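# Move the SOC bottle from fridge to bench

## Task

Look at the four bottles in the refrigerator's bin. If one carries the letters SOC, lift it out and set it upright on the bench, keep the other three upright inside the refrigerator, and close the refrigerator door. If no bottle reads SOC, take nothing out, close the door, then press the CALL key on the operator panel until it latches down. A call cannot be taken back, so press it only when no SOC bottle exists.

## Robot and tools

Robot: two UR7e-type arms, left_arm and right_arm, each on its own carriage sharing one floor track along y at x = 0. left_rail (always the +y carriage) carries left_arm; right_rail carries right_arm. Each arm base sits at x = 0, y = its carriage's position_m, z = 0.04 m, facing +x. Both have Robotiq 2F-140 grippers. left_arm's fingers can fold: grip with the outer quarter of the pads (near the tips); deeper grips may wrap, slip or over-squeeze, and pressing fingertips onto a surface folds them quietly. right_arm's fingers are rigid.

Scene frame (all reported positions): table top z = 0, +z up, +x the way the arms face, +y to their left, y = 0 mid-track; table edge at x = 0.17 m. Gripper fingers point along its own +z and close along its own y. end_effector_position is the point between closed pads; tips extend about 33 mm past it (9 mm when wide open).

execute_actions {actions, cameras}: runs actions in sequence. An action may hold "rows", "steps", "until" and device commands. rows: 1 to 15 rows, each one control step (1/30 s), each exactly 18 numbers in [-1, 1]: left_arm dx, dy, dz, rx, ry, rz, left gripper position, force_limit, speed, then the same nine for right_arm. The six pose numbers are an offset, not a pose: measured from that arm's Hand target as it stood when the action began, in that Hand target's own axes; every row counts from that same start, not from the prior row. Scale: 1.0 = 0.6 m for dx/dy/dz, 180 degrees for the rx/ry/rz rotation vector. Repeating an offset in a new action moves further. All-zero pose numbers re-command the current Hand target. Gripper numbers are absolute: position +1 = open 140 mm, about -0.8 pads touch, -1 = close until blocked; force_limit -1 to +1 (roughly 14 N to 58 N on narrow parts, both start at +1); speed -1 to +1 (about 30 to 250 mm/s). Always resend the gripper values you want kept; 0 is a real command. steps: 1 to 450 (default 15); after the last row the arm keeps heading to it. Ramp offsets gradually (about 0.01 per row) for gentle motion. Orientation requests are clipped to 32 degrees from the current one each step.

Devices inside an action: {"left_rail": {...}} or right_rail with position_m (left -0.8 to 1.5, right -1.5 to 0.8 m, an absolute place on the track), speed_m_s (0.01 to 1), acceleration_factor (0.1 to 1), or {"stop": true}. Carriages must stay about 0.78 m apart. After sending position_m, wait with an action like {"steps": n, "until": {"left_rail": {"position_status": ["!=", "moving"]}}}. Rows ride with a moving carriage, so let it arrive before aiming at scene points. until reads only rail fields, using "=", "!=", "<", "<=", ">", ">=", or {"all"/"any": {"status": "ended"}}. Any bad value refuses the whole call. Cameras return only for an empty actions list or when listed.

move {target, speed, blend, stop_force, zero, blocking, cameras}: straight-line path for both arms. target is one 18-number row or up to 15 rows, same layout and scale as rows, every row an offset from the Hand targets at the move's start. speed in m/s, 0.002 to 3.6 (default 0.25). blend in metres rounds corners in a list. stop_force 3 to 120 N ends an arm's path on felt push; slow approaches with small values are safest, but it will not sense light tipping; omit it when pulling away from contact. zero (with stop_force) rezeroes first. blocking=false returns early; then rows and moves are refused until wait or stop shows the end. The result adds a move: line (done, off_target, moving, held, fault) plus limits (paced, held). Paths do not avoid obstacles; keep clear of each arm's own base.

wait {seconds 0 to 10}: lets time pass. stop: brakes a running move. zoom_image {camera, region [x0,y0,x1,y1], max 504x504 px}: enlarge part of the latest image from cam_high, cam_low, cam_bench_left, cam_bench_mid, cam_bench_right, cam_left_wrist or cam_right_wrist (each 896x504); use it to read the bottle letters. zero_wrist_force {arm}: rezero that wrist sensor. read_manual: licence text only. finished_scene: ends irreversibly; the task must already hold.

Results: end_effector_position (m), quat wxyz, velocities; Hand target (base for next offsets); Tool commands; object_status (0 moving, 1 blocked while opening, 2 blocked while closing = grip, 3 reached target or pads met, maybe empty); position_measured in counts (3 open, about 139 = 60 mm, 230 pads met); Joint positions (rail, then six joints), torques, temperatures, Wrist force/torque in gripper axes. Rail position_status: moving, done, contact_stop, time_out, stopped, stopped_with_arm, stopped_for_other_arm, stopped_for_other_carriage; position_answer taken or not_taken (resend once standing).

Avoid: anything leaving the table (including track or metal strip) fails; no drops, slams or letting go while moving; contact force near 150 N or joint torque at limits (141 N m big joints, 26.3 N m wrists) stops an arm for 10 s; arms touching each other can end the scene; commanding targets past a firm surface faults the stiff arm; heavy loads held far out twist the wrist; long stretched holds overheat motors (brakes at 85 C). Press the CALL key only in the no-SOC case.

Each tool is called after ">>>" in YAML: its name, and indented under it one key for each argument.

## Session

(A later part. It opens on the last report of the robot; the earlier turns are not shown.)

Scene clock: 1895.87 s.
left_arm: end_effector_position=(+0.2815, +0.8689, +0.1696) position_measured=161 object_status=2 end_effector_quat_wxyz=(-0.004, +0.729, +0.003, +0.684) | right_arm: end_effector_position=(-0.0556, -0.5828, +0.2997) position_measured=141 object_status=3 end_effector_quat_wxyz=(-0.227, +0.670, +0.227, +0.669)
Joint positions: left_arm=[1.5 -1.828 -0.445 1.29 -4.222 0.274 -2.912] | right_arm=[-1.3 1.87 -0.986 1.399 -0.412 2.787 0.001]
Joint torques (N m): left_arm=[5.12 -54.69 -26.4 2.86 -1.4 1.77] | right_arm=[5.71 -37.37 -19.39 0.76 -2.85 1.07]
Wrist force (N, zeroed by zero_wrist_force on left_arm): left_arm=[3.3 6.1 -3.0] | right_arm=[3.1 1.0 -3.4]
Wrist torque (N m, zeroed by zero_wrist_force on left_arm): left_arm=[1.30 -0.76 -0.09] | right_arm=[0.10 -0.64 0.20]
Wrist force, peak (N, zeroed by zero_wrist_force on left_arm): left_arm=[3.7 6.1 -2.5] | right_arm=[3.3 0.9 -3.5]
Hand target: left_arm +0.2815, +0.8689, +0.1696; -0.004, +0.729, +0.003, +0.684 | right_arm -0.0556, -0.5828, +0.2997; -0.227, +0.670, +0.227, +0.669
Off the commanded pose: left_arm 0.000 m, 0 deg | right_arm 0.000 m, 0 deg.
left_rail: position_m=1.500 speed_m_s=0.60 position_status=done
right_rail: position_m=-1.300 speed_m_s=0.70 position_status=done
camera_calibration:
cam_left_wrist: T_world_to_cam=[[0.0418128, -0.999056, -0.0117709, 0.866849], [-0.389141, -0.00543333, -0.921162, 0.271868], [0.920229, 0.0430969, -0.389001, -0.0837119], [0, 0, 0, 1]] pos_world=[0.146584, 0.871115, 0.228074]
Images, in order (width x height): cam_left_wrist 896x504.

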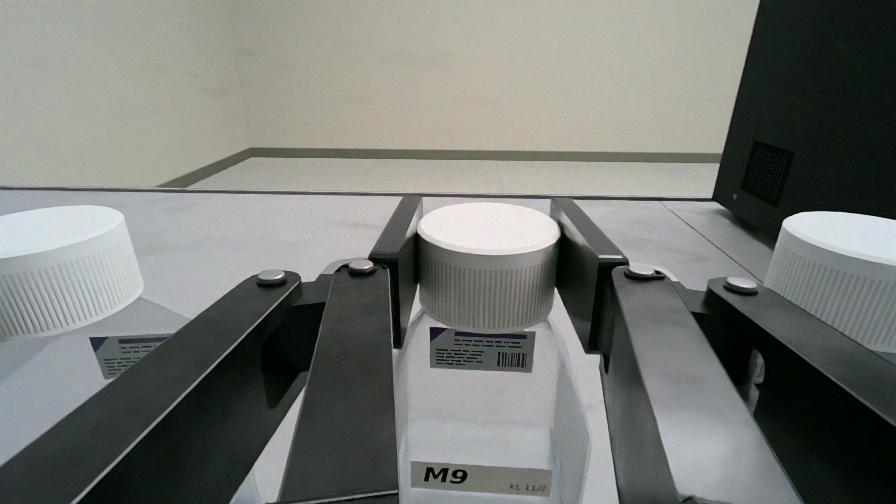

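>>> move:
  target:
    - [0.1996,0,-0.0129,0,0,0,-1,0.2,-1,0,0,0,0,0,0,-0.1,-0.3,-0.3]
    - [0.5429,-0.0025,-0.2547,0,-0.0311,0,-1,0.2,-1,0,0,0,0,0,0,-0.1,-0.3,-0.3]
  speed: [0.12,0.18]
  blend: [0.03,0]
  cameras: ["cam_left_wrist"]

Scene clock: 1906.93 s.
left_arm: end_effector_position=(+0.1497, +0.8686, +0.5044) position_measured=161 object_status=2 end_effector_quat_wxyz=(-0.004, +0.762, +0.003, +0.648) | right_arm: end_effector_position=(-0.0556, -0.5828, +0.2997) position_measured=141 object_status=3 end_effector_quat_wxyz=(-0.227, +0.670, +0.227, +0.669)
Joint positions: left_arm=[1.5 -2.019 -0.832 0.975 -3.637 0.484 -2.826] | right_arm=[-1.3 1.87 -0.986 1.399 -0.412 2.787 0.001]
Joint torques (N m): left_arm=[-5.33 -41.22 -35.85 3.95 0.54 2.09] | right_arm=[5.98 -38.14 -19.67 1 -2.75 0.96]
Wrist force (N, zeroed by zero_wrist_force on left_arm): left_arm=[0.6 6.3 -1.8] | right_arm=[3.0 0.9 -3.6]
Wrist torque (N m, zeroed by zero_wrist_force on left_arm): left_arm=[1.35 -0.82 -0.02] | right_arm=[0.08 -0.63 0.20]
Wrist force, peak (N, zeroed by zero_wrist_force on left_arm): left_arm=[3.3 6.3 -2.9] | right_arm=[3.3 1.0 -3.8]
Hand target: left_arm +0.1496, +0.8686, +0.5044; -0.004, +0.762, +0.003, +0.648 | right_arm -0.0556, -0.5828, +0.2997; -0.227, +0.670, +0.227, +0.669
Off the commanded pose: left_arm 0.000 m, 0 deg | right_arm 0.000 m, 0 deg.
left_rail: position_m=1.500 speed_m_s=0.60 position_status=done
right_rail: position_m=-1.300 speed_m_s=0.70 position_status=done
move: done
camera_calibration:
cam_left_wrist: T_world_to_cam=[[0.0406873, -0.999063, -0.0147707, 0.87774], [-0.477122, -0.00643814, -0.878813, 0.521612], [0.877895, 0.042804, -0.476937, 0.218702], [0, 0, 0, 1]] pos_world=[0.0211622, 0.870914, 0.575672]
Images, in order (width x height): cam_left_wrist 896x504.

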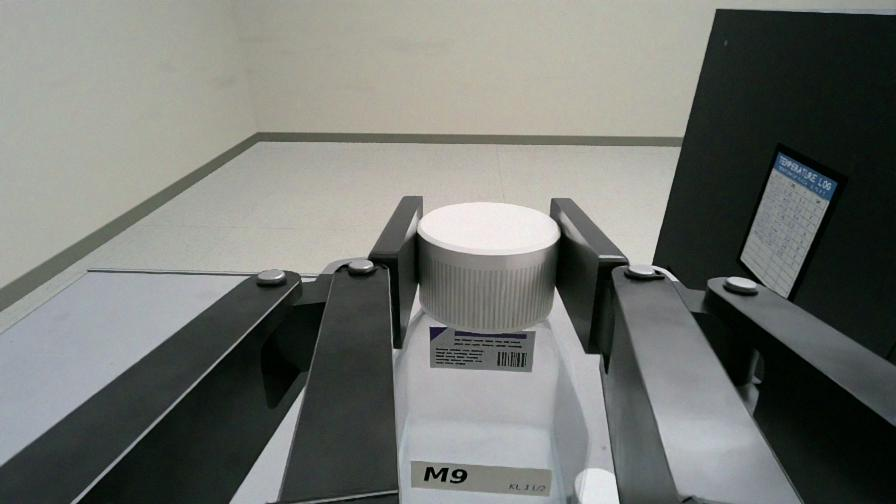

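>>> execute_actions:
  actions:
    - {"left_rail":{"position_m":0.85,"speed_m_s":0.6,"acceleration_factor":0.5},"steps":150,"until":{"left_rail":{"position_status":["!=","moving"]}}}
  cameras: ["cam_left_wrist"]

Scene clock: 1914.07 s.
left_arm: end_effector_position=(+0.1496, +0.2186, +0.5043) position_measured=161 object_status=2 end_effector_quat_wxyz=(-0.004, +0.762, +0.003, +0.648) | right_arm: end_effector_position=(-0.0556, -0.5828, +0.2997) position_measured=141 object_status=3 end_effector_quat_wxyz=(-0.227, +0.670, +0.227, +0.669)
Joint positions: left_arm=[0.85 -2.019 -0.832 0.975 -3.637 0.484 -2.826] | right_arm=[-1.3 1.87 -0.986 1.399 -0.412 2.787 0.001]
Joint torques (N m): left_arm=[0.73 -58.53 -28.65 2.77 -2.75 1.26] | right_arm=[6.56 -38.1 -19.1 0.93 -2.67 1.14]
Wrist force (N, zeroed by zero_wrist_force on left_arm): left_arm=[0.1 6.4 -1.8] | right_arm=[2.8 1.0 -3.5]
Wrist torque (N m, zeroed by zero_wrist_force on left_arm): left_arm=[1.36 -0.75 -0.03] | right_arm=[0.11 -0.60 0.20]
Wrist force, peak (N, zeroed by zero_wrist_force on left_arm): left_arm=[0.5 7.5 -1.8] | right_arm=[3.2 1.1 -3.8]
Hand target: left_arm +0.1496, +0.2186, +0.5044; -0.004, +0.762, +0.003, +0.648 | right_arm -0.0556, -0.5828, +0.2997; -0.227, +0.670, +0.227, +0.669
Tool commands: left_gripper/position=-1.0 left_gripper/force_limit=+0.2 left_gripper/speed=-1.0 right_gripper/position=-0.1 right_gripper/force_limit=-0.3 right_gripper/speed=-0.3
Off the commanded pose: left_arm 0.000 m, 0 deg | right_arm 0.000 m, 0 deg.
left_rail: position_m=0.850 speed_m_s=0.60 position_status=done
right_rail: position_m=-1.300 speed_m_s=0.70 position_status=done
camera_calibration:
cam_left_wrist: T_world_to_cam=[[0.0406387, -0.999063, -0.014858, 0.228405], [-0.477126, -0.00633838, -0.878812, 0.517357], [0.877895, 0.0428029, -0.476937, 0.246613], [0, 0, 0, 1]] pos_world=[0.021062, 0.220915, 0.575672]
Images, in order (width x height): cam_left_wrist 896x504.

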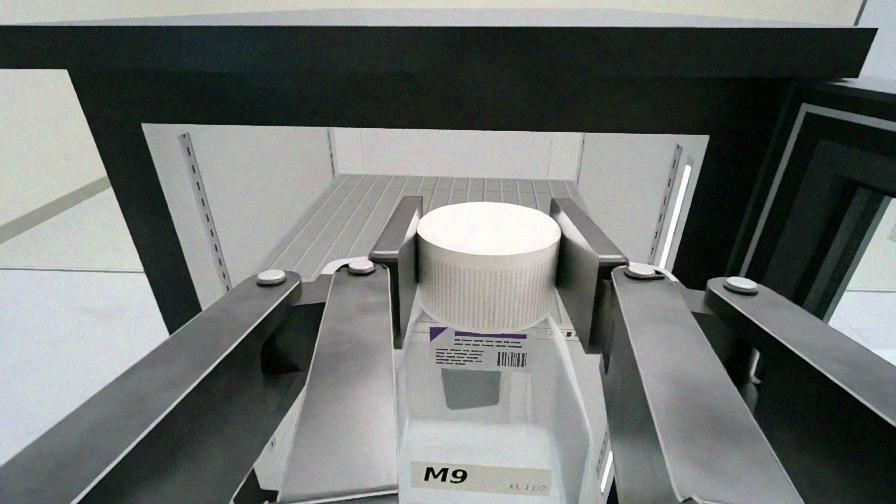

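>>> move:
  target:
    - [-0.1745,-0.003,-0.0402,0,0.25,0,-1,0.2,-1,0,0,0,0,0,0,-0.1,-0.3,-0.3]
    - [-0.2220,-0.003,0.0897,0,0.25,0,-1,0.2,-1,0,0,0,0,0,0,-0.1,-0.3,-0.3]
    - [-0.2798,-0.003,0.1713,0,0.25,0,-1,0.2,-1,0,0,0,0,0,0,-0.1,-0.3,-0.3]
    - [-0.3043,-0.003,0.2323,0,0.2222,0,-1,0.2,-1,0,0,0,0,0,0,-0.1,-0.3,-0.3]
    - [-0.3427,-0.003,0.2847,0,0.2067,0,-1,0.2,-1,0,0,0,0,0,0,-0.1,-0.3,-0.3]
  speed: 0.15
  blend: [0.01,0.01,0.005,0.005,0]
  cameras: ["cam_left_wrist","cam_low"]

Scene clock: 1942.50 s.
left_arm: end_effector_position=(+0.2852, +0.2221, +0.2740) position_measured=161 object_status=2 end_effector_quat_wxyz=(-0.005, +0.515, +0.002, +0.857) | right_arm: end_effector_position=(-0.0556, -0.5828, +0.2997) position_measured=141 object_status=3 end_effector_quat_wxyz=(-0.227, +0.670, +0.227, +0.669)
Joint positions: left_arm=[0.85 -1.767 -0.604 1.717 -3.05 0.527 -4.292] | right_arm=[-1.3 1.87 -0.986 1.399 -0.412 2.787 0.001]
Joint torques (N m): left_arm=[8.14 -39.94 -26.44 -0.82 0.78 -1.98] | right_arm=[6.68 -37.75 -19.82 0.87 -2.82 1.02]
Wrist force (N, zeroed by zero_wrist_force on left_arm): left_arm=[1.4 5.9 -5.3] | right_arm=[3.1 0.8 -3.3]
Wrist torque (N m, zeroed by zero_wrist_force on left_arm): left_arm=[1.33 -0.82 0.21] | right_arm=[0.05 -0.65 0.20]
Wrist force, peak (N, zeroed by zero_wrist_force on left_arm): left_arm=[1.2 6.3 -6.1] | right_arm=[3.2 1.1 -3.7]
Hand target: left_arm +0.2852, +0.2221, +0.2740; -0.005, +0.515, +0.002, +0.857 | right_arm -0.0556, -0.5828, +0.2997; -0.227, +0.670, +0.227, +0.669
Off the commanded pose: left_arm 0.000 m, 0 deg | right_arm 0.000 m, 0 deg.
left_rail: position_m=0.850 speed_m_s=0.60 position_status=done
right_rail: position_m=-1.300 speed_m_s=0.70 position_status=done
move: done
camera_calibration:
cam_left_wrist: T_world_to_cam=[[0.0425337, -0.999074, 0.00655124, 0.216521], [0.151378, -0.0000371006, -0.988476, 0.229168], [0.98756, 0.0430353, 0.151236, -0.185818], [0, 0, 0, 1]] pos_world=[0.139606, 0.224326, 0.253211]
Images, in order (width x height): cam_low 896x504, cam_left_wrist 896x504.

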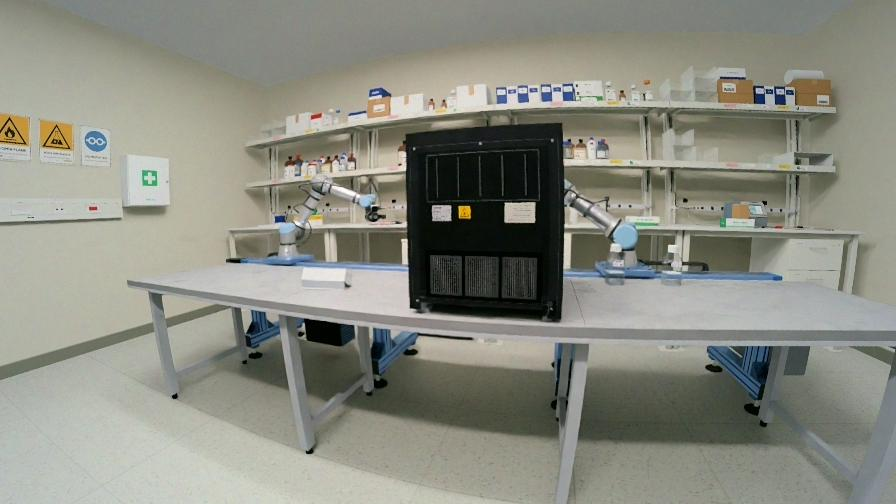

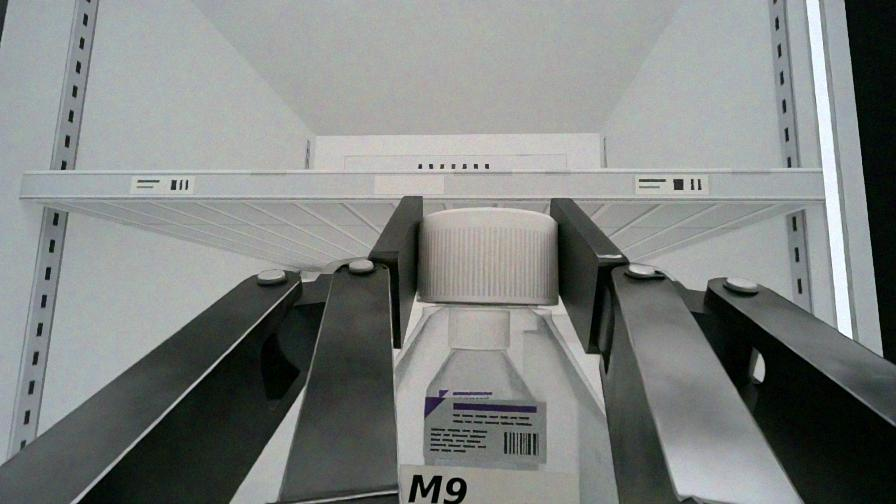

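>>> move:
  target:
    - [-0.0393,0.0028,0.0093,0,0,0,-1,0.2,-1,0,0,0,0,0,0,-0.1,-0.3,-0.3]
    - [-0.0402,0.0028,0.0167,0,-0.0137,0,-1,0.2,-1,0,0,0,0,0,0,-0.1,-0.3,-0.3]
    - [-0.0573,0.0028,0.0649,0,-0.0957,0,-1,0.2,-1,0,0,0,0,0,0,-0.1,-0.3,-0.3]
    - [-0.1145,0.0028,0.1532,0,-0.2067,0,-1,0.2,-1,0,0,0,0,0,0,-0.1,-0.3,-0.3]
  speed: 0.06
  blend: [0.002,0.003,0.003,0]
  stop_force: 8
  cameras: ["cam_left_wrist"]

Scene clock: 1968.37 s.
left_arm: end_effector_position=(+0.3453, +0.2209, +0.2612) position_measured=161 object_status=2 end_effector_quat_wxyz=(-0.003, +0.656, +0.002, +0.754) | right_arm: end_effector_position=(-0.0556, -0.5828, +0.2997) position_measured=141 object_status=3 end_effector_quat_wxyz=(-0.227, +0.670, +0.227, +0.669)
Joint positions: left_arm=[0.85 -1.724 -0.673 1.646 -3.4 0.212 -3.845] | right_arm=[-1.3 1.87 -0.986 1.399 -0.412 2.787 0.001]
Joint torques (N m): left_arm=[-1.04 -64.04 -3.83 -0.22 2.5 -2.12] | right_arm=[6.3 -37.75 -18.46 0.78 -2.73 1.03]
Wrist force (N, zeroed by zero_wrist_force on left_arm): left_arm=[6.8 5.7 -11.7] | right_arm=[2.9 0.8 -3.4]
Wrist torque (N m, zeroed by zero_wrist_force on left_arm): left_arm=[1.51 -1.42 0.33] | right_arm=[0.06 -0.62 0.20]
Wrist force, peak (N, zeroed by zero_wrist_force on left_arm): left_arm=[8.6 5.1 -14.1] | right_arm=[3.2 0.8 -3.8]
Hand target: left_arm +0.3453, +0.2209, +0.2612; -0.003, +0.656, +0.002, +0.754 (not the last commanded pose) | right_arm -0.0556, -0.5828, +0.2997; -0.227, +0.670, +0.227, +0.669
Off the commanded pose: left_arm 0.054 m, 17 deg | right_arm 0.000 m, 0 deg.
left_rail: position_m=0.850 speed_m_s=0.60 position_status=done
right_rail: position_m=-1.300 speed_m_s=0.70 position_status=done
move: contact (left_arm); path passed 3 of 4 targets
camera_calibration:
cam_left_wrist: T_world_to_cam=[[0.0412098, -0.999141, -0.00443475, 0.216224], [-0.196427, -0.00374963, -0.980511, 0.326198], [0.979652, 0.0412778, -0.196413, -0.149317], [0, 0, 0, 1]] pos_world=[0.201442, 0.223425, 0.291472]
Images, in order (width x height): cam_left_wrist 896x504.

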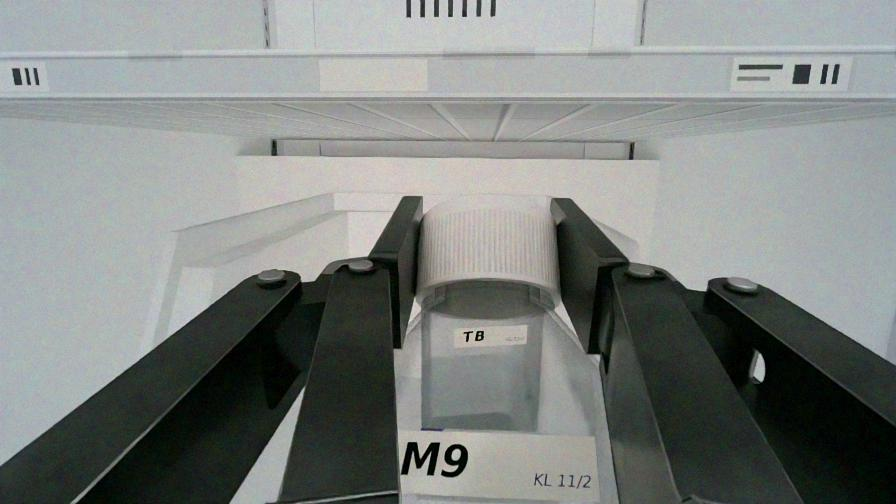

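>>> move:
  target: [0.0323,0,-0.231,0,-0.0647,0,-1,0.2,-1,0,0,0,0,0,0,-0.1,-0.3,-0.3]
  speed: 0.1
  cameras: ["cam_left_wrist"]

Scene clock: 2072.87 s.
left_arm: end_effector_position=(+0.2054, +0.2198, +0.2613) position_measured=161 object_status=2 end_effector_quat_wxyz=(-0.003, +0.730, +0.003, +0.684) | right_arm: end_effector_position=(-0.0556, -0.5828, +0.2997) position_measured=141 object_status=3 end_effector_quat_wxyz=(-0.227, +0.670, +0.227, +0.669)
Joint positions: left_arm=[0.85 -1.945 -0.601 1.325 -4.037 0.387 -2.981] | right_arm=[-1.3 1.87 -0.986 1.399 -0.412 2.787 0.001]
Joint torques (N m): left_arm=[-5.58 -54.78 -30.97 0.18 1.16 1.96] | right_arm=[7.39 -38.19 -19.02 1.04 -2.78 1.07]
Wrist force (N, zeroed by zero_wrist_force on left_arm): left_arm=[-0.1 5.8 -1.9] | right_arm=[2.9 0.9 -3.3]
Wrist torque (N m, zeroed by zero_wrist_force on left_arm): left_arm=[1.22 -0.56 -0.01] | right_arm=[0.09 -0.61 0.20]
Wrist force, peak (N, zeroed by zero_wrist_force on left_arm): left_arm=[7.4 5.7 -12.0] | right_arm=[3.2 0.9 -3.8]
Hand target: left_arm +0.2054, +0.2198, +0.2613; -0.003, +0.730, +0.003, +0.684 | right_arm -0.0556, -0.5828, +0.2997; -0.227, +0.670, +0.227, +0.669
Off the commanded pose: left_arm 0.000 m, 0 deg | right_arm 0.000 m, 0 deg.
left_rail: position_m=0.850 speed_m_s=0.60 position_status=done
right_rail: position_m=-1.300 speed_m_s=0.70 position_status=done
move: done
camera_calibration:
cam_left_wrist: T_world_to_cam=[[0.0397908, -0.999146, -0.011162, 0.222991], [-0.3902, -0.00525384, -0.920715, 0.323266], [0.91987, 0.0409914, -0.390076, 0.0506488], [0, 0, 0, 1]] pos_world=[0.0706749, 0.222423, 0.319881]
Images, in order (width x height): cam_left_wrist 896x504.

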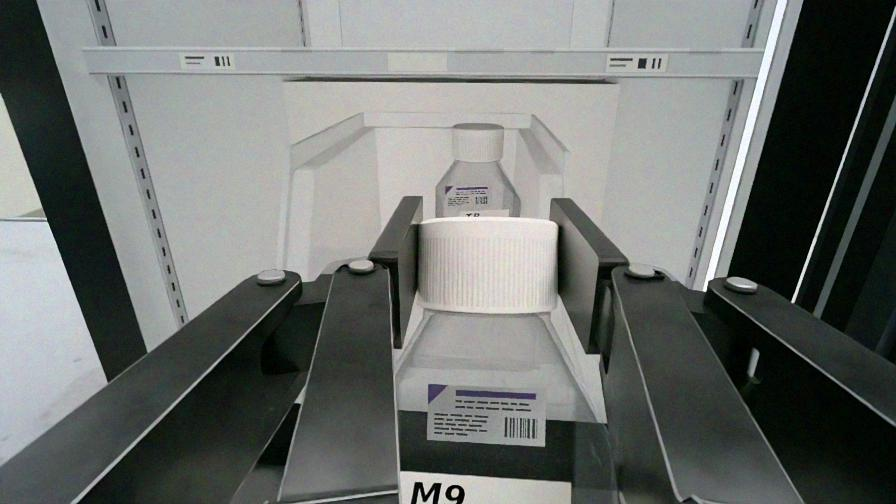

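>>> move:
  target: [-0.106,0,0.073,0,-0.0906,0,-1,0.2,-1,0,0,0,0,0,0,-0.1,-0.3,-0.3]
  speed: 0.12
  cameras: ["cam_left_wrist"]

>>> move:
  target: [-0.06,0,0.0216,0,0,0,-1,0.2,-1,0,0,0,0,0,0,-0.1,-0.3,-0.3]
  speed: 0.015
  stop_force: 4
  cameras: ["cam_left_wrist"]

Scene clock: 2120.43 s.
left_arm: end_effector_position=(+0.2450, +0.2202, +0.1950) position_measured=161 object_status=2 end_effector_quat_wxyz=(-0.003, +0.819, +0.003, +0.573) | right_arm: end_effector_position=(-0.0556, -0.5828, +0.2997) position_measured=141 object_status=3 end_effector_quat_wxyz=(-0.227, +0.670, +0.227, +0.669)
Joint positions: left_arm=[0.85 -1.857 -0.574 1.091 -4.556 0.453 -2.295] | right_arm=[-1.3 1.87 -0.986 1.399 -0.412 2.787 0.001]
Joint torques (N m): left_arm=[6.85 -73.16 -31.32 1.9 -0.71 1.88] | right_arm=[7.39 -38.17 -18.73 0.78 -2.85 1.11]
Wrist force (N, zeroed by zero_wrist_force on left_arm): left_arm=[0.3 6.1 -0.8] | right_arm=[2.9 1.1 -3.5]
Wrist torque (N m, zeroed by zero_wrist_force on left_arm): left_arm=[1.27 -0.64 -0.02] | right_arm=[0.12 -0.63 0.20]
Wrist force, peak (N, zeroed by zero_wrist_force on left_arm): left_arm=[-0.1 6.4 -2.2] | right_arm=[3.1 1.0 -3.9]
Hand target: left_arm +0.2450, +0.2202, +0.1950; -0.003, +0.819, +0.003, +0.573 | right_arm -0.0556, -0.5828, +0.2997; -0.227, +0.670, +0.227, +0.669
Off the commanded pose: left_arm 0.000 m, 0 deg | right_arm 0.000 m, 0 deg.
left_rail: position_m=0.850 speed_m_s=0.60 position_status=done
right_rail: position_m=-1.300 speed_m_s=0.70 position_status=done
move: done
camera_calibration:
cam_left_wrist: T_world_to_cam=[[0.0356345, -0.999172, -0.0196373, 0.223708], [-0.633069, -0.00736468, -0.774061, 0.309094], [0.773275, 0.040015, -0.632807, 0.0718817], [0, 0, 0, 1]] pos_world=[0.132122, 0.222922, 0.289138]
Images, in order (width x height): cam_left_wrist 896x504.

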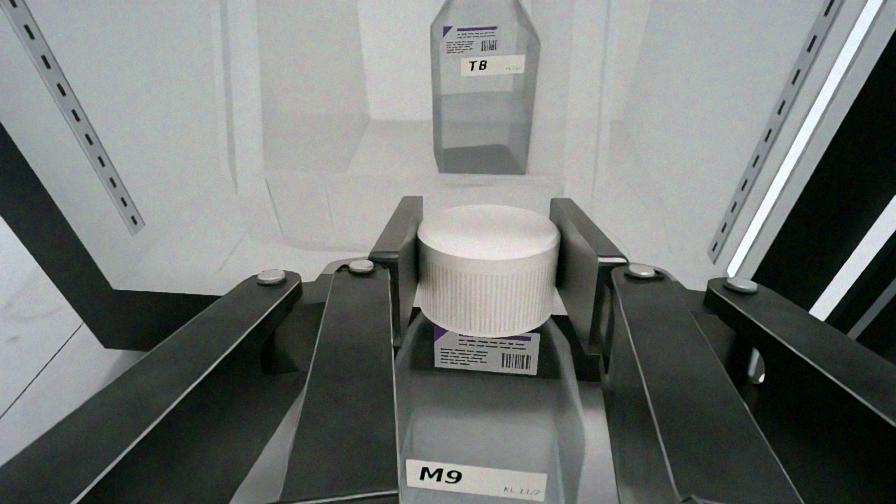

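Scene clock: 2122.67 s.
left_arm: end_effector_position=(+0.2449, +0.2202, +0.1779) position_measured=161 object_status=2 end_effector_quat_wxyz=(-0.003, +0.819, +0.003, +0.573) | right_arm: end_effector_position=(-0.0556, -0.5828, +0.2997) position_measured=141 object_status=3 end_effector_quat_wxyz=(-0.227, +0.670, +0.227, +0.669)
Joint positions: left_arm=[0.85 -1.857 -0.551 1.095 -4.583 0.453 -2.296] | right_arm=[-1.3 1.87 -0.986 1.399 -0.412 2.787 0.001]
Joint torques (N m): left_arm=[-3.61 -71.44 -21.75 4.08 0.42 -1.28] | right_arm=[6.94 -38.22 -18.66 0.83 -2.72 1.05]
Wrist force (N, zeroed by zero_wrist_force on left_arm): left_arm=[4.7 7.1 -1.3] | right_arm=[3.0 0.8 -3.5]
Wrist torque (N m, zeroed by zero_wrist_force on left_arm): left_arm=[1.38 -0.70 0.00] | right_arm=[0.07 -0.63 0.20]
Wrist force, peak (N, zeroed by zero_wrist_force on left_arm): left_arm=[14.8 7.3 -5.2] | right_arm=[3.2 0.8 -3.9]
Hand target: left_arm +0.2449, +0.2202, +0.1779; -0.003, +0.819, +0.003, +0.573 (not the last commanded pose) | right_arm -0.0556, -0.5828, +0.2997; -0.227, +0.670, +0.227, +0.669
Off the commanded pose: left_arm 0.021 m, 0 deg | right_arm 0.000 m, 0 deg.
left_rail: position_m=0.850 speed_m_s=0.60 position_status=done
right_rail: position_m=-1.300 speed_m_s=0.70 position_status=done
move: contact (left_arm)
camera_calibration:
cam_left_wrist: T_world_to_cam=[[0.035647, -0.999169, -0.019778, 0.223411], [-0.633072, -0.00726379, -0.774059, 0.295771], [0.773272, 0.0401138, -0.632805, 0.0611155], [0, 0, 0, 1]] pos_world=[0.132022, 0.222922, 0.272037]
Images, in order (width x height): cam_left_wrist 896x504.

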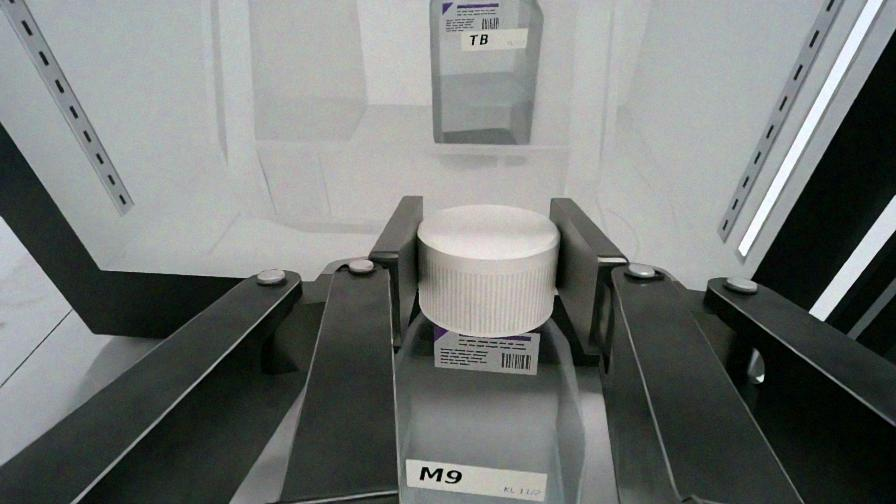

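>>> move:
  target: [0.0257,0,-0.027,0,0.0906,0,-1,0.2,-1,0,0,0,0,0,0,-0.1,-0.3,-0.3]
  speed: 0.08
  cameras: ["cam_left_wrist"]

>>> move:
  target: [-0.0665,0,0.0043,0,0,0,-1,0.2,-1,0,0,0,0,0,0,-0.1,-0.3,-0.3]
  speed: 0.015
  stop_force: 4
  cameras: ["cam_left_wrist"]

Scene clock: 2140.77 s.
left_arm: end_effector_position=(+0.2350, +0.2201, +0.1979) position_measured=161 object_status=2 end_effector_quat_wxyz=(-0.003, +0.730, +0.003, +0.684) | right_arm: end_effector_position=(-0.0556, -0.5828, +0.2997) position_measured=141 object_status=3 end_effector_quat_wxyz=(-0.227, +0.670, +0.227, +0.669)
Joint positions: left_arm=[0.85 -1.9 -0.499 1.315 -4.151 0.343 -2.958] | right_arm=[-1.3 1.87 -0.986 1.399 -0.412 2.787 0.001]
Joint torques (N m): left_arm=[-5.97 -43.82 -5.87 3.36 -1.38 -2] | right_arm=[7.9 -37.42 -18.76 0.99 -2.75 1.16]
Wrist force (N, zeroed by zero_wrist_force on left_arm): left_arm=[0.5 6.3 -1.4] | right_arm=[3.1 1.0 -3.5]
Wrist torque (N m, zeroed by zero_wrist_force on left_arm): left_arm=[1.36 -0.86 0.14] | right_arm=[0.11 -0.66 0.20]
Wrist force, peak (N, zeroed by zero_wrist_force on left_arm): left_arm=[5.0 7.1 -1.7] | right_arm=[3.2 1.0 -3.9]
Hand target: left_arm +0.2350, +0.2201, +0.1979; -0.003, +0.730, +0.003, +0.684 | right_arm -0.0556, -0.5828, +0.2997; -0.227, +0.670, +0.227, +0.669
Off the commanded pose: left_arm 0.000 m, 0 deg | right_arm 0.000 m, 0 deg.
left_rail: position_m=0.850 speed_m_s=0.60 position_status=done
right_rail: position_m=-1.300 speed_m_s=0.70 position_status=done
move: done
camera_calibration:
cam_left_wrist: T_world_to_cam=[[0.0397908, -0.999146, -0.0111665, 0.221312], [-0.390406, -0.00525889, -0.920628, 0.276496], [0.919783, 0.040992, -0.390281, -0.00112554], [0, 0, 0, 1]] pos_world=[0.100175, 0.222623, 0.256582]
Images, in order (width x height): cam_left_wrist 896x504.

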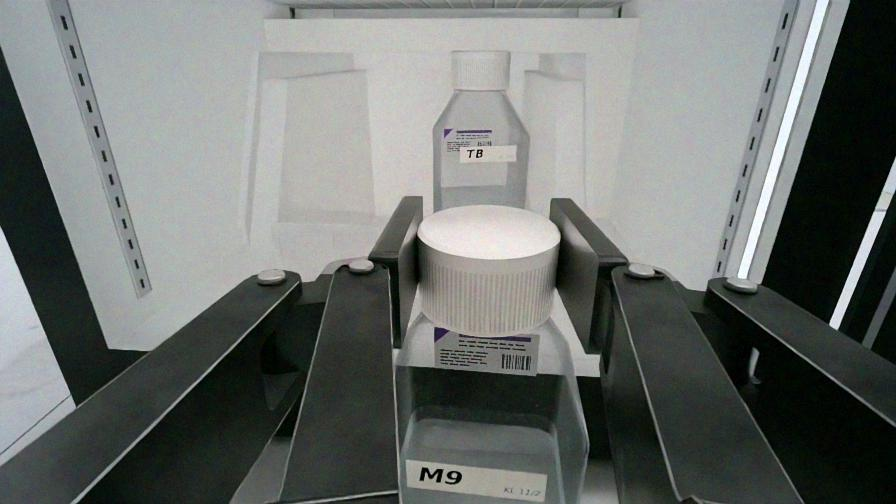

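Scene clock: 2143.67 s.
left_arm: end_effector_position=(+0.2350, +0.2201, +0.1709) position_measured=161 object_status=2 end_effector_quat_wxyz=(-0.003, +0.730, +0.003, +0.684) | right_arm: end_effector_position=(-0.0556, -0.5828, +0.2997) position_measured=141 object_status=3 end_effector_quat_wxyz=(-0.227, +0.670, +0.227, +0.669)
Joint positions: left_arm=[0.85 -1.9 -0.45 1.299 -4.183 0.344 -2.958] | right_arm=[-1.3 1.87 -0.986 1.399 -0.412 2.787 0.001]
Joint torques (N m): left_arm=[-6.29 -72.17 -3.37 3.1 0.94 -1.48] | right_arm=[8.58 -38.37 -18.9 0.83 -2.71 1.11]
Wrist force (N, zeroed by zero_wrist_force on left_arm): left_arm=[2.6 5.9 -1.3] | right_arm=[3.1 1.0 -3.8]
Wrist torque (N m, zeroed by zero_wrist_force on left_arm): left_arm=[1.28 -1.12 0.18] | right_arm=[0.11 -0.66 0.20]
Wrist force, peak (N, zeroed by zero_wrist_force on left_arm): left_arm=[21.5 7.4 0.7] | right_arm=[3.1 1.0 -3.8]
Hand target: left_arm +0.2350, +0.2201, +0.1709; -0.003, +0.730, +0.003, +0.684 (not the last commanded pose) | right_arm -0.0556, -0.5828, +0.2997; -0.227, +0.670, +0.227, +0.669
Off the commanded pose: left_arm 0.013 m, 0 deg | right_arm 0.000 m, 0 deg.
left_rail: position_m=0.850 speed_m_s=0.60 position_status=done
right_rail: position_m=-1.300 speed_m_s=0.70 position_status=done
move: contact (left_arm)
camera_calibration:
cam_left_wrist: T_world_to_cam=[[0.0397918, -0.999146, -0.0111673, 0.22111], [-0.390321, -0.00525478, -0.920664, 0.251639], [0.919818, 0.0409937, -0.390197, -0.0116908], [0, 0, 0, 1]] pos_world=[0.100175, 0.222723, 0.229582]
Images, in order (width x height): cam_left_wrist 896x504.

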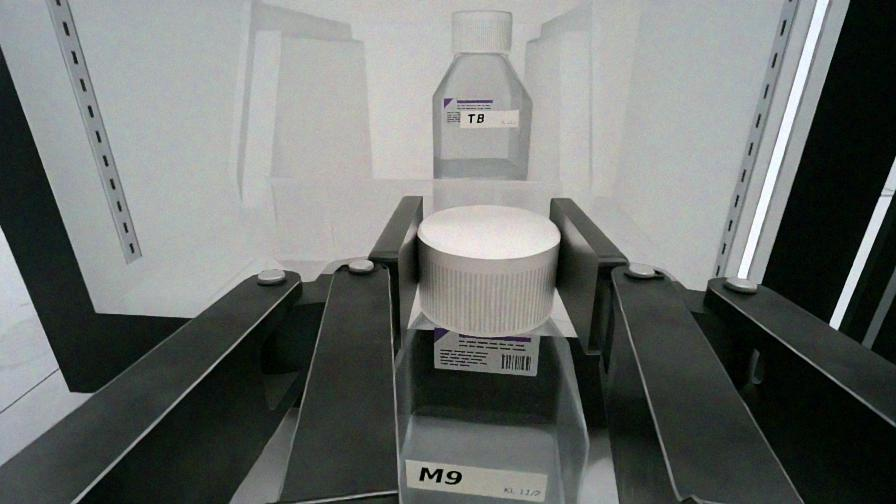

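>>> execute_actions:
  actions:
    - {"rows":[[0,0,0,0,0,0,0.0,-1,-0.5,0,0,0,0,0,0,-0.1,-0.3,-0.3]],"steps":30}
    - {"rows":[[0,0,0,0,0,0,-1,1,1,0,0,0,0,0,0,-0.1,-0.3,-0.3]],"steps":60}
  cameras: ["cam_left_wrist"]

Scene clock: 2161.67 s.
left_arm: end_effector_position=(+0.2350, +0.2201, +0.1709) position_measured=165 object_status=2 end_effector_quat_wxyz=(-0.003, +0.730, +0.003, +0.684) | right_arm: end_effector_position=(-0.0556, -0.5828, +0.2997) position_measured=141 object_status=3 end_effector_quat_wxyz=(-0.227, +0.670, +0.227, +0.669)
Joint positions: left_arm=[0.85 -1.9 -0.45 1.299 -4.183 0.344 -2.958] | right_arm=[-1.3 1.87 -0.986 1.399 -0.412 2.787 0.001]
Joint torques (N m): left_arm=[-5.41 -44.51 -3.64 0.07 0.17 -0.64] | right_arm=[8.06 -37.89 -18.62 0.87 -2.77 1.11]
Wrist force (N, zeroed by zero_wrist_force on left_arm): left_arm=[4.4 6.0 -1.1] | right_arm=[3.1 0.9 -3.6]
Wrist torque (N m, zeroed by zero_wrist_force on left_arm): left_arm=[1.28 -1.11 0.24] | right_arm=[0.08 -0.65 0.20]
Wrist force, peak (N, zeroed by zero_wrist_force on left_arm): left_arm=[5.7 6.0 -1.7] | right_arm=[3.2 1.1 -3.8]
Hand target: left_arm +0.2350, +0.2201, +0.1709; -0.003, +0.730, +0.003, +0.684 | right_arm -0.0556, -0.5828, +0.2997; -0.227, +0.670, +0.227, +0.669
Off the commanded pose: left_arm 0.000 m, 0 deg | right_arm 0.000 m, 0 deg.
left_rail: position_m=0.850 speed_m_s=0.60 position_status=done
right_rail: position_m=-1.300 speed_m_s=0.70 position_status=done
camera_calibration:
cam_left_wrist: T_world_to_cam=[[0.0397918, -0.999146, -0.0111673, 0.22111], [-0.390321, -0.00525478, -0.920664, 0.251639], [0.919818, 0.0409937, -0.390197, -0.0116908], [0, 0, 0, 1]] pos_world=[0.100175, 0.222723, 0.229582]
Images, in order (width x height): cam_left_wrist 896x504.

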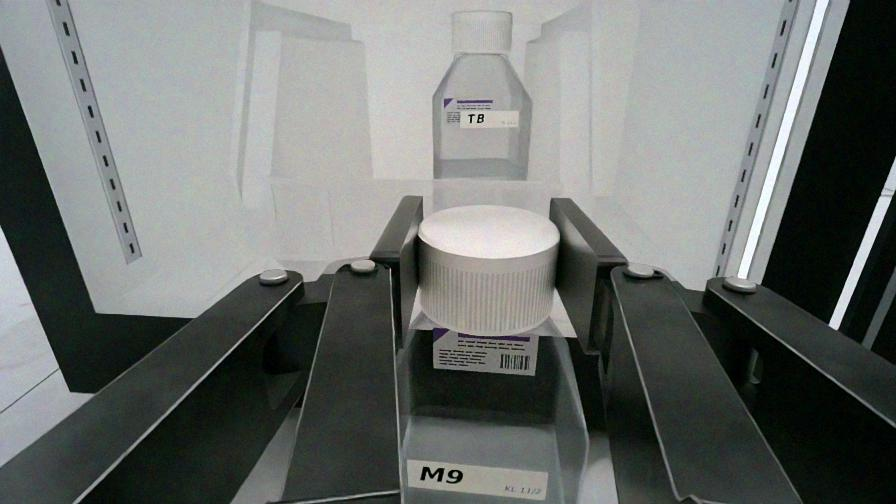

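>>> execute_actions:
  actions:
    - {"rows":[[0,0,0,0,0,0,0.05,-1,-0.5,0,0,0,0,0,0,-0.1,-0.3,-0.3]],"steps":35}

>>> move:
  target: [0.0065,0,0.0004,0,-0.0461,0,0.05,-1,-0.5,0,0,0,0,0,0,-0.1,-0.3,-0.3]
  speed: 0.05
  cameras: ["cam_left_wrist"]

>>> execute_actions:
  actions:
    - {"rows":[[0,0,0,0,0,0,-1,1,1,0,0,0,0,0,0,-0.1,-0.3,-0.3]],"steps":60}
  cameras: ["cam_left_wrist"]

Scene clock: 2211.27 s.
left_arm: end_effector_position=(+0.2350, +0.2201, +0.1709) position_measured=123 object_status=3 end_effector_quat_wxyz=(-0.003, +0.730, +0.003, +0.684) | right_arm: end_effector_position=(-0.0556, -0.5828, +0.2997) position_measured=141 object_status=3 end_effector_quat_wxyz=(-0.227, +0.670, +0.227, +0.669)
Joint positions: left_arm=[0.85 -1.9 -0.45 1.299 -4.183 0.344 -2.958] | right_arm=[-1.3 1.87 -0.986 1.399 -0.412 2.787 0.001]
Joint torques (N m): left_arm=[-3.55 -43.93 -7.37 0.04 1.08 0.72] | right_arm=[8.61 -38.89 -18.33 0.82 -2.67 1.06]
Wrist force (N, zeroed by zero_wrist_force on left_arm): left_arm=[5.3 5.8 -1.7] | right_arm=[3.0 0.9 -3.8]
Wrist torque (N m, zeroed by zero_wrist_force on left_arm): left_arm=[1.23 -1.09 0.14] | right_arm=[0.08 -0.63 0.20]
Wrist force, peak (N, zeroed by zero_wrist_force on left_arm): left_arm=[5.7 6.0 -2.0] | right_arm=[3.2 0.8 -4.0]
Hand target: left_arm +0.2350, +0.2201, +0.1709; -0.003, +0.730, +0.003, +0.684 | right_arm -0.0556, -0.5828, +0.2997; -0.227, +0.670, +0.227, +0.669
Off the commanded pose: left_arm 0.000 m, 0 deg | right_arm 0.000 m, 0 deg.
left_rail: position_m=0.850 speed_m_s=0.60 position_status=done
right_rail: position_m=-1.300 speed_m_s=0.70 position_status=done

Scene clock: 2213.20 s.
left_arm: end_effector_position=(+0.2355, +0.2201, +0.1748) position_measured=123 object_status=3 end_effector_quat_wxyz=(-0.003, +0.777, +0.003, +0.629) | right_arm: end_effector_position=(-0.0556, -0.5828, +0.2997) position_measured=141 object_status=3 end_effector_quat_wxyz=(-0.227, +0.670, +0.227, +0.669)
Joint positions: left_arm=[0.85 -1.89 -0.497 1.183 -4.412 0.387 -2.592] | right_arm=[-1.3 1.87 -0.986 1.399 -0.412 2.787 0.001]
Joint torques (N m): left_arm=[6.73 -72.33 -29.47 0.96 0.32 1.97] | right_arm=[8.41 -38.15 -18.15 0.94 -2.72 1.15]
Wrist force (N, zeroed by zero_wrist_force on left_arm): left_arm=[5.1 6.0 -1.3] | right_arm=[3.0 0.7 -3.5]
Wrist torque (N m, zeroed by zero_wrist_force on left_arm): left_arm=[1.27 -1.08 0.00] | right_arm=[0.03 -0.65 0.20]
Wrist force, peak (N, zeroed by zero_wrist_force on left_arm): left_arm=[5.4 6.4 -1.3] | right_arm=[3.2 0.9 -3.9]
Hand target: left_arm +0.2355, +0.2201, +0.1748; -0.003, +0.777, +0.003, +0.629 | right_arm -0.0556, -0.5828, +0.2997; -0.227, +0.670, +0.227, +0.669
Off the commanded pose: left_arm 0.000 m, 0 deg | right_arm 0.000 m, 0 deg.
left_rail: position_m=0.850 speed_m_s=0.60 position_status=done
right_rail: position_m=-1.300 speed_m_s=0.70 position_status=done
move: done
camera_calibration:
cam_left_wrist: T_world_to_cam=[[0.0380072, -0.999155, -0.0156455, 0.222279], [-0.51904, -0.00636006, -0.854726, 0.274424], [0.853904, 0.0406064, -0.518843, 0.0274398], [0, 0, 0, 1]] pos_world=[0.110558, 0.222722, 0.252272]
Images, in order (width x height): cam_left_wrist 896x504.

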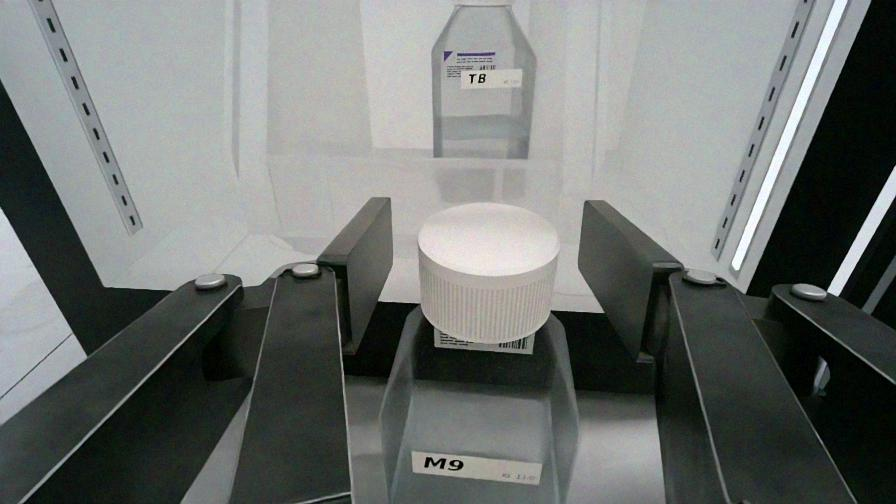

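Scene clock: 2215.40 s.
left_arm: end_effector_position=(+0.2355, +0.2201, +0.1748) position_measured=165 object_status=2 end_effector_quat_wxyz=(-0.003, +0.777, +0.003, +0.629) | right_arm: end_effector_position=(-0.0556, -0.5828, +0.2997) position_measured=141 object_status=3 end_effector_quat_wxyz=(-0.227, +0.670, +0.227, +0.669)
Joint positions: left_arm=[0.85 -1.89 -0.497 1.183 -4.412 0.387 -2.591] | right_arm=[-1.3 1.87 -0.986 1.399 -0.412 2.787 0.001]
Joint torques (N m): left_arm=[4.02 -60.04 -23.83 0.71 0.47 1.86] | right_arm=[8.52 -38.14 -18.62 0.96 -2.76 1.08]
Wrist force (N, zeroed by zero_wrist_force on left_arm): left_arm=[6.3 6.4 -1.6] | right_arm=[3.0 0.8 -3.8]
Wrist torque (N m, zeroed by zero_wrist_force on left_arm): left_arm=[1.27 -1.10 0.07] | right_arm=[0.07 -0.65 0.20]
Wrist force, peak (N, zeroed by zero_wrist_force on left_arm): left_arm=[6.9 6.6 -1.7] | right_arm=[3.1 0.9 -4.0]
Hand target: left_arm +0.2355, +0.2201, +0.1748; -0.003, +0.777, +0.003, +0.629 | right_arm -0.0556, -0.5828, +0.2997; -0.227, +0.670, +0.227, +0.669
Off the commanded pose: left_arm 0.000 m, 0 deg | right_arm 0.000 m, 0 deg.
left_rail: position_m=0.850 speed_m_s=0.60 position_status=done
right_rail: position_m=-1.300 speed_m_s=0.70 position_status=done
camera_calibration:
cam_left_wrist: T_world_to_cam=[[0.0380056, -0.999155, -0.0156447, 0.222279], [-0.519113, -0.00636335, -0.854682, 0.274422], [0.85386, 0.0406041, -0.518916, 0.0274637], [0, 0, 0, 1]] pos_world=[0.110558, 0.222722, 0.252272]
Images, in order (width x height): cam_left_wrist 896x504.

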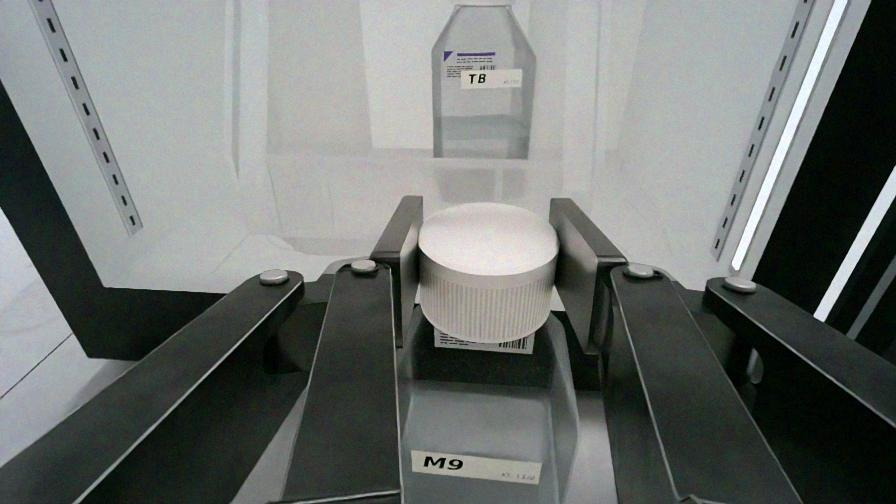

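>>> move:
  target:
    - [0.052,0,-0.0375,0,0,0,-1,1,1,0,0,0,0,0,0,-0.1,-0.3,-0.3]
    - [0.2233,0,-0.1932,0,0.0944,0,-1,1,1,0,0,0,0,0,0,-0.1,-0.3,-0.3]
    - [0.2945,0,-0.2595,0,0.2222,0,-1,1,1,0,0,0,0,0,0,-0.1,-0.3,-0.3]
    - [0.2908,0,-0.1563,0,0.2222,0,-1,1,1,0,0,0,0,0,0,-0.1,-0.3,-0.3]
    - [0.2412,0,-0.0692,0,0.2222,0,-1,1,1,0,0,0,0,0,0,-0.1,-0.3,-0.3]
  speed: 0.1
  blend: [0.01,0.02,0.01,0.01,0]
  cameras: ["cam_left_wrist"]

Scene clock: 2233.93 s.
left_arm: end_effector_position=(+0.2249, +0.2199, +0.3250) position_measured=165 object_status=2 end_effector_quat_wxyz=(-0.004, +0.515, +0.002, +0.857) | right_arm: end_effector_position=(-0.0556, -0.5828, +0.2997) position_measured=141 object_status=3 end_effector_quat_wxyz=(-0.227, +0.670, +0.227, +0.669)
Joint positions: left_arm=[0.85 -1.861 -0.674 1.708 -3.109 0.566 -4.132] | right_arm=[-1.3 1.87 -0.986 1.399 -0.412 2.787 0.001]
Joint torques (N m): left_arm=[7.26 -38.7 -3.83 -0.38 0.71 -1.97] | right_arm=[9.79 -38.68 -17.98 0.96 -2.72 1.2]
Wrist force (N, zeroed by zero_wrist_force on left_arm): left_arm=[2.0 6.0 -4.0] | right_arm=[3.2 1.0 -3.5]
Wrist torque (N m, zeroed by zero_wrist_force on left_arm): left_arm=[1.30 -1.32 0.17] | right_arm=[0.10 -0.67 0.20]
Wrist force, peak (N, zeroed by zero_wrist_force on left_arm): left_arm=[6.9 6.8 -1.9] | right_arm=[3.3 1.2 -4.0]
Hand target: left_arm +0.2250, +0.2199, +0.3250; -0.004, +0.515, +0.002, +0.857 | right_arm -0.0556, -0.5828, +0.2997; -0.227, +0.670, +0.227, +0.669
Off the commanded pose: left_arm 0.000 m, 0 deg | right_arm 0.000 m, 0 deg.
left_rail: position_m=0.850 speed_m_s=0.60 position_status=done
right_rail: position_m=-1.300 speed_m_s=0.70 position_status=done
move: done
camera_calibration:
cam_left_wrist: T_world_to_cam=[[0.0405271, -0.999153, 0.00718162, 0.216841], [0.151614, -0.000954941, -0.988439, 0.288771], [0.987609, 0.0411474, 0.151447, -0.133624], [0, 0, 0, 1]] pos_world=[0.0793981, 0.222431, 0.304112]
Images, in order (width x height): cam_left_wrist 896x504.

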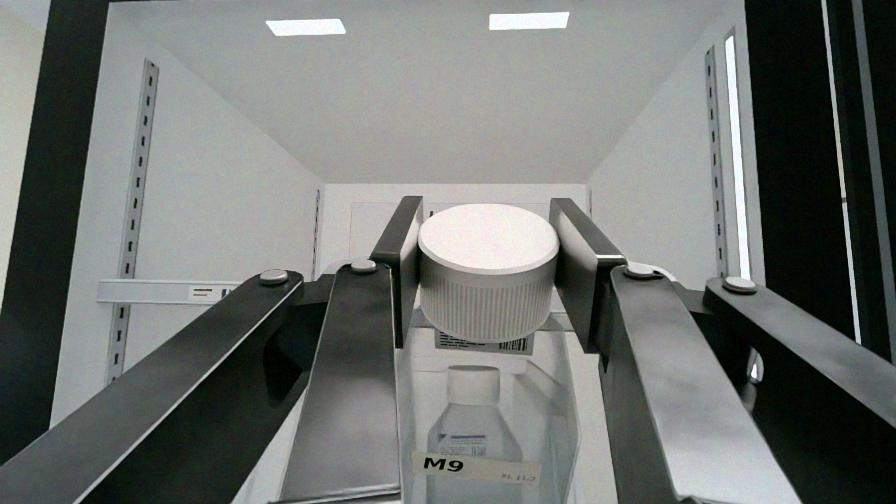

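>>> move:
  target:
    - [-0.0325,0,0.0168,0,0,0,-1,1,1,0,0,0,0,0,0,-0.1,-0.3,-0.3]
    - [-0.0431,0,0.0244,0,0,0,-1,1,1,0,0,0,0,0,0,-0.1,-0.3,-0.3]
    - [-0.122,-0.0005,0.0486,0,0,0,-1,1,1,0,0,0,0,0,0,-0.1,-0.3,-0.3]
    - [-0.1552,-0.0005,0.0687,0,-0.0439,0,-1,1,1,0,0,0,0,0,0,-0.1,-0.3,-0.3]
    - [-0.1703,-0.0005,0.1187,0,-0.1328,0,-1,1,1,0,0,0,0,0,0,-0.1,-0.3,-0.3]
    - [-0.2237,-0.0005,0.2032,0,-0.2528,0,-1,1,1,0,0,0,0,0,0,-0.1,-0.3,-0.3]
  speed: 0.05
  blend: [0.003,0.003,0.003,0.003,0.003,0]
  stop_force: 8
  cameras: ["cam_left_wrist"]

Scene clock: 2251.03 s.
left_arm: end_effector_position=(+0.2416, +0.2201, +0.3136) position_measured=165 object_status=2 end_effector_quat_wxyz=(-0.004, +0.515, +0.002, +0.857) | right_arm: end_effector_position=(-0.0556, -0.5828, +0.2997) position_measured=141 object_status=3 end_effector_quat_wxyz=(-0.227, +0.670, +0.227, +0.669)
Joint positions: left_arm=[0.85 -1.835 -0.661 1.714 -3.092 0.554 -4.175] | right_arm=[-1.3 1.87 -0.986 1.399 -0.412 2.787 0.001]
Joint torques (N m): left_arm=[-5.53 -64.57 -26.62 -3.26 2.76 1.85] | right_arm=[8.82 -37.32 -18.05 0.85 -2.75 1.09]
Wrist force (N, zeroed by zero_wrist_force on left_arm): left_arm=[4.1 7.0 -1.6] | right_arm=[3.1 0.9 -3.7]
Wrist torque (N m, zeroed by zero_wrist_force on left_arm): left_arm=[1.51 -1.21 -0.07] | right_arm=[0.09 -0.66 0.20]
Wrist force, peak (N, zeroed by zero_wrist_force on left_arm): left_arm=[45.0 2.8 -4.1] | right_arm=[3.3 1.1 -4.0]
Hand target: left_arm +0.2416, +0.2201, +0.3136; -0.004, +0.515, +0.002, +0.857 (not the last commanded pose) | right_arm -0.0556, -0.5828, +0.2997; -0.227, +0.670, +0.227, +0.669
Off the commanded pose: left_arm 0.162 m, 46 deg | right_arm 0.000 m, 0 deg.
left_rail: position_m=0.850 speed_m_s=0.60 position_status=done
right_rail: position_m=-1.300 speed_m_s=0.70 position_status=done
move: contact (left_arm); path passed 0 of 6 targets
camera_calibration:
cam_left_wrist: T_world_to_cam=[[0.0407234, -0.999144, 0.00721348, 0.216415], [0.151712, -0.000952564, -0.988424, 0.274956], [0.987585, 0.0413464, 0.151543, -0.14847], [0, 0, 0, 1]] pos_world=[0.0960992, 0.22263, 0.292712]
Images, in order (width x height): cam_left_wrist 896x504.

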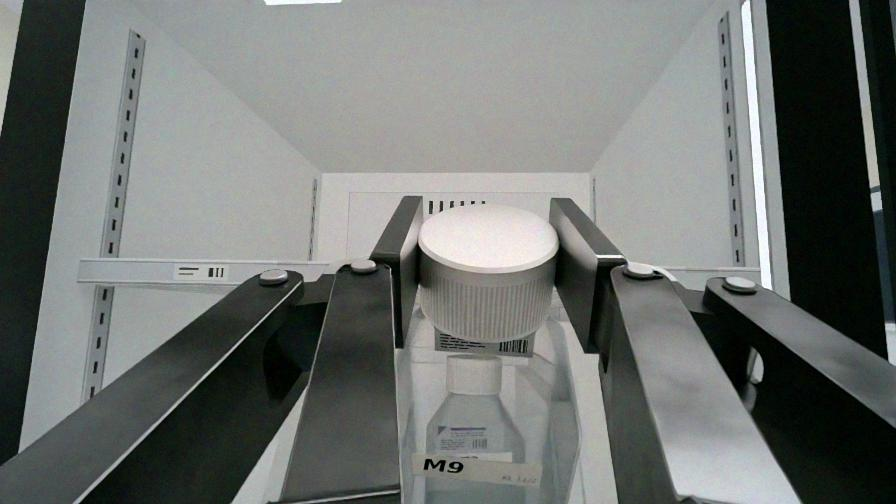

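>>> move:
  target: [0.0111,0,0.004,0,0,0,-1,1,1,0,0,0,0,0,0,-0.1,-0.3,-0.3]
  speed: 0.03
  cameras: ["cam_left_wrist"]

Scene clock: 2271.77 s.
left_arm: end_effector_position=(+0.2406, +0.2201, +0.3206) position_measured=165 object_status=2 end_effector_quat_wxyz=(-0.004, +0.515, +0.002, +0.857) | right_arm: end_effector_position=(-0.0556, -0.5828, +0.2997) position_measured=141 object_status=3 end_effector_quat_wxyz=(-0.227, +0.670, +0.227, +0.669)
Joint positions: left_arm=[0.85 -1.837 -0.674 1.716 -3.083 0.555 -4.172] | right_arm=[-1.3 1.87 -0.986 1.399 -0.412 2.787 0.001]
Joint torques (N m): left_arm=[-6.41 -66.97 -4.72 -0.56 4.33 1.83] | right_arm=[9.76 -37.83 -17.48 0.99 -2.82 1.19]
Wrist force (N, zeroed by zero_wrist_force on left_arm): left_arm=[1.1 6.9 -1.4] | right_arm=[3.0 0.9 -3.5]
Wrist torque (N m, zeroed by zero_wrist_force on left_arm): left_arm=[1.49 -1.09 0.00] | right_arm=[0.08 -0.64 0.20]
Wrist force, peak (N, zeroed by zero_wrist_force on left_arm): left_arm=[4.5 6.9 -1.8] | right_arm=[3.4 1.2 -3.8]
Hand target: left_arm +0.2406, +0.2201, +0.3206; -0.004, +0.515, +0.002, +0.857 | right_arm -0.0556, -0.5828, +0.2997; -0.227, +0.670, +0.227, +0.669
Off the commanded pose: left_arm 0.000 m, 0 deg | right_arm 0.000 m, 0 deg.
left_rail: position_m=0.850 speed_m_s=0.60 position_status=done
right_rail: position_m=-1.300 speed_m_s=0.70 position_status=done
move: done
camera_calibration:
cam_left_wrist: T_world_to_cam=[[0.0408222, -0.99914, 0.00722756, 0.216391], [0.151712, -0.000951491, -0.988424, 0.281928], [0.987581, 0.0414462, 0.151543, -0.14855], [0, 0, 0, 1]] pos_world=[0.0950996, 0.22263, 0.299612]
Images, in order (width x height): cam_left_wrist 896x504.

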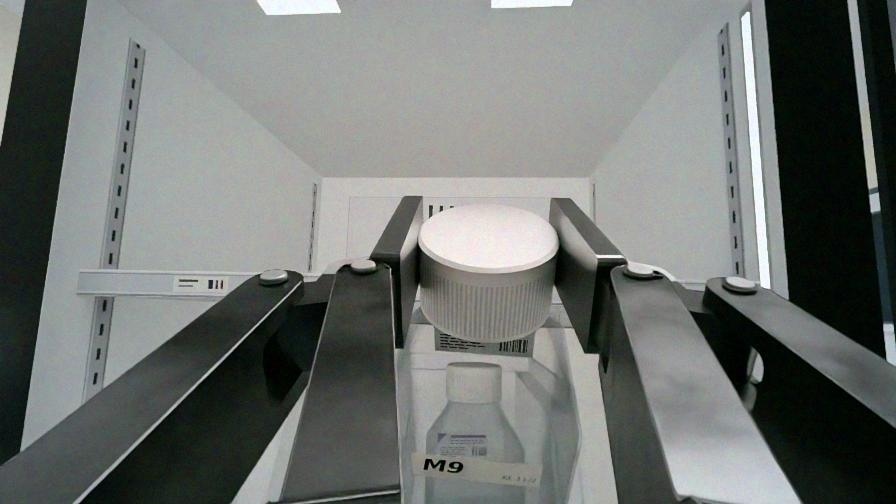

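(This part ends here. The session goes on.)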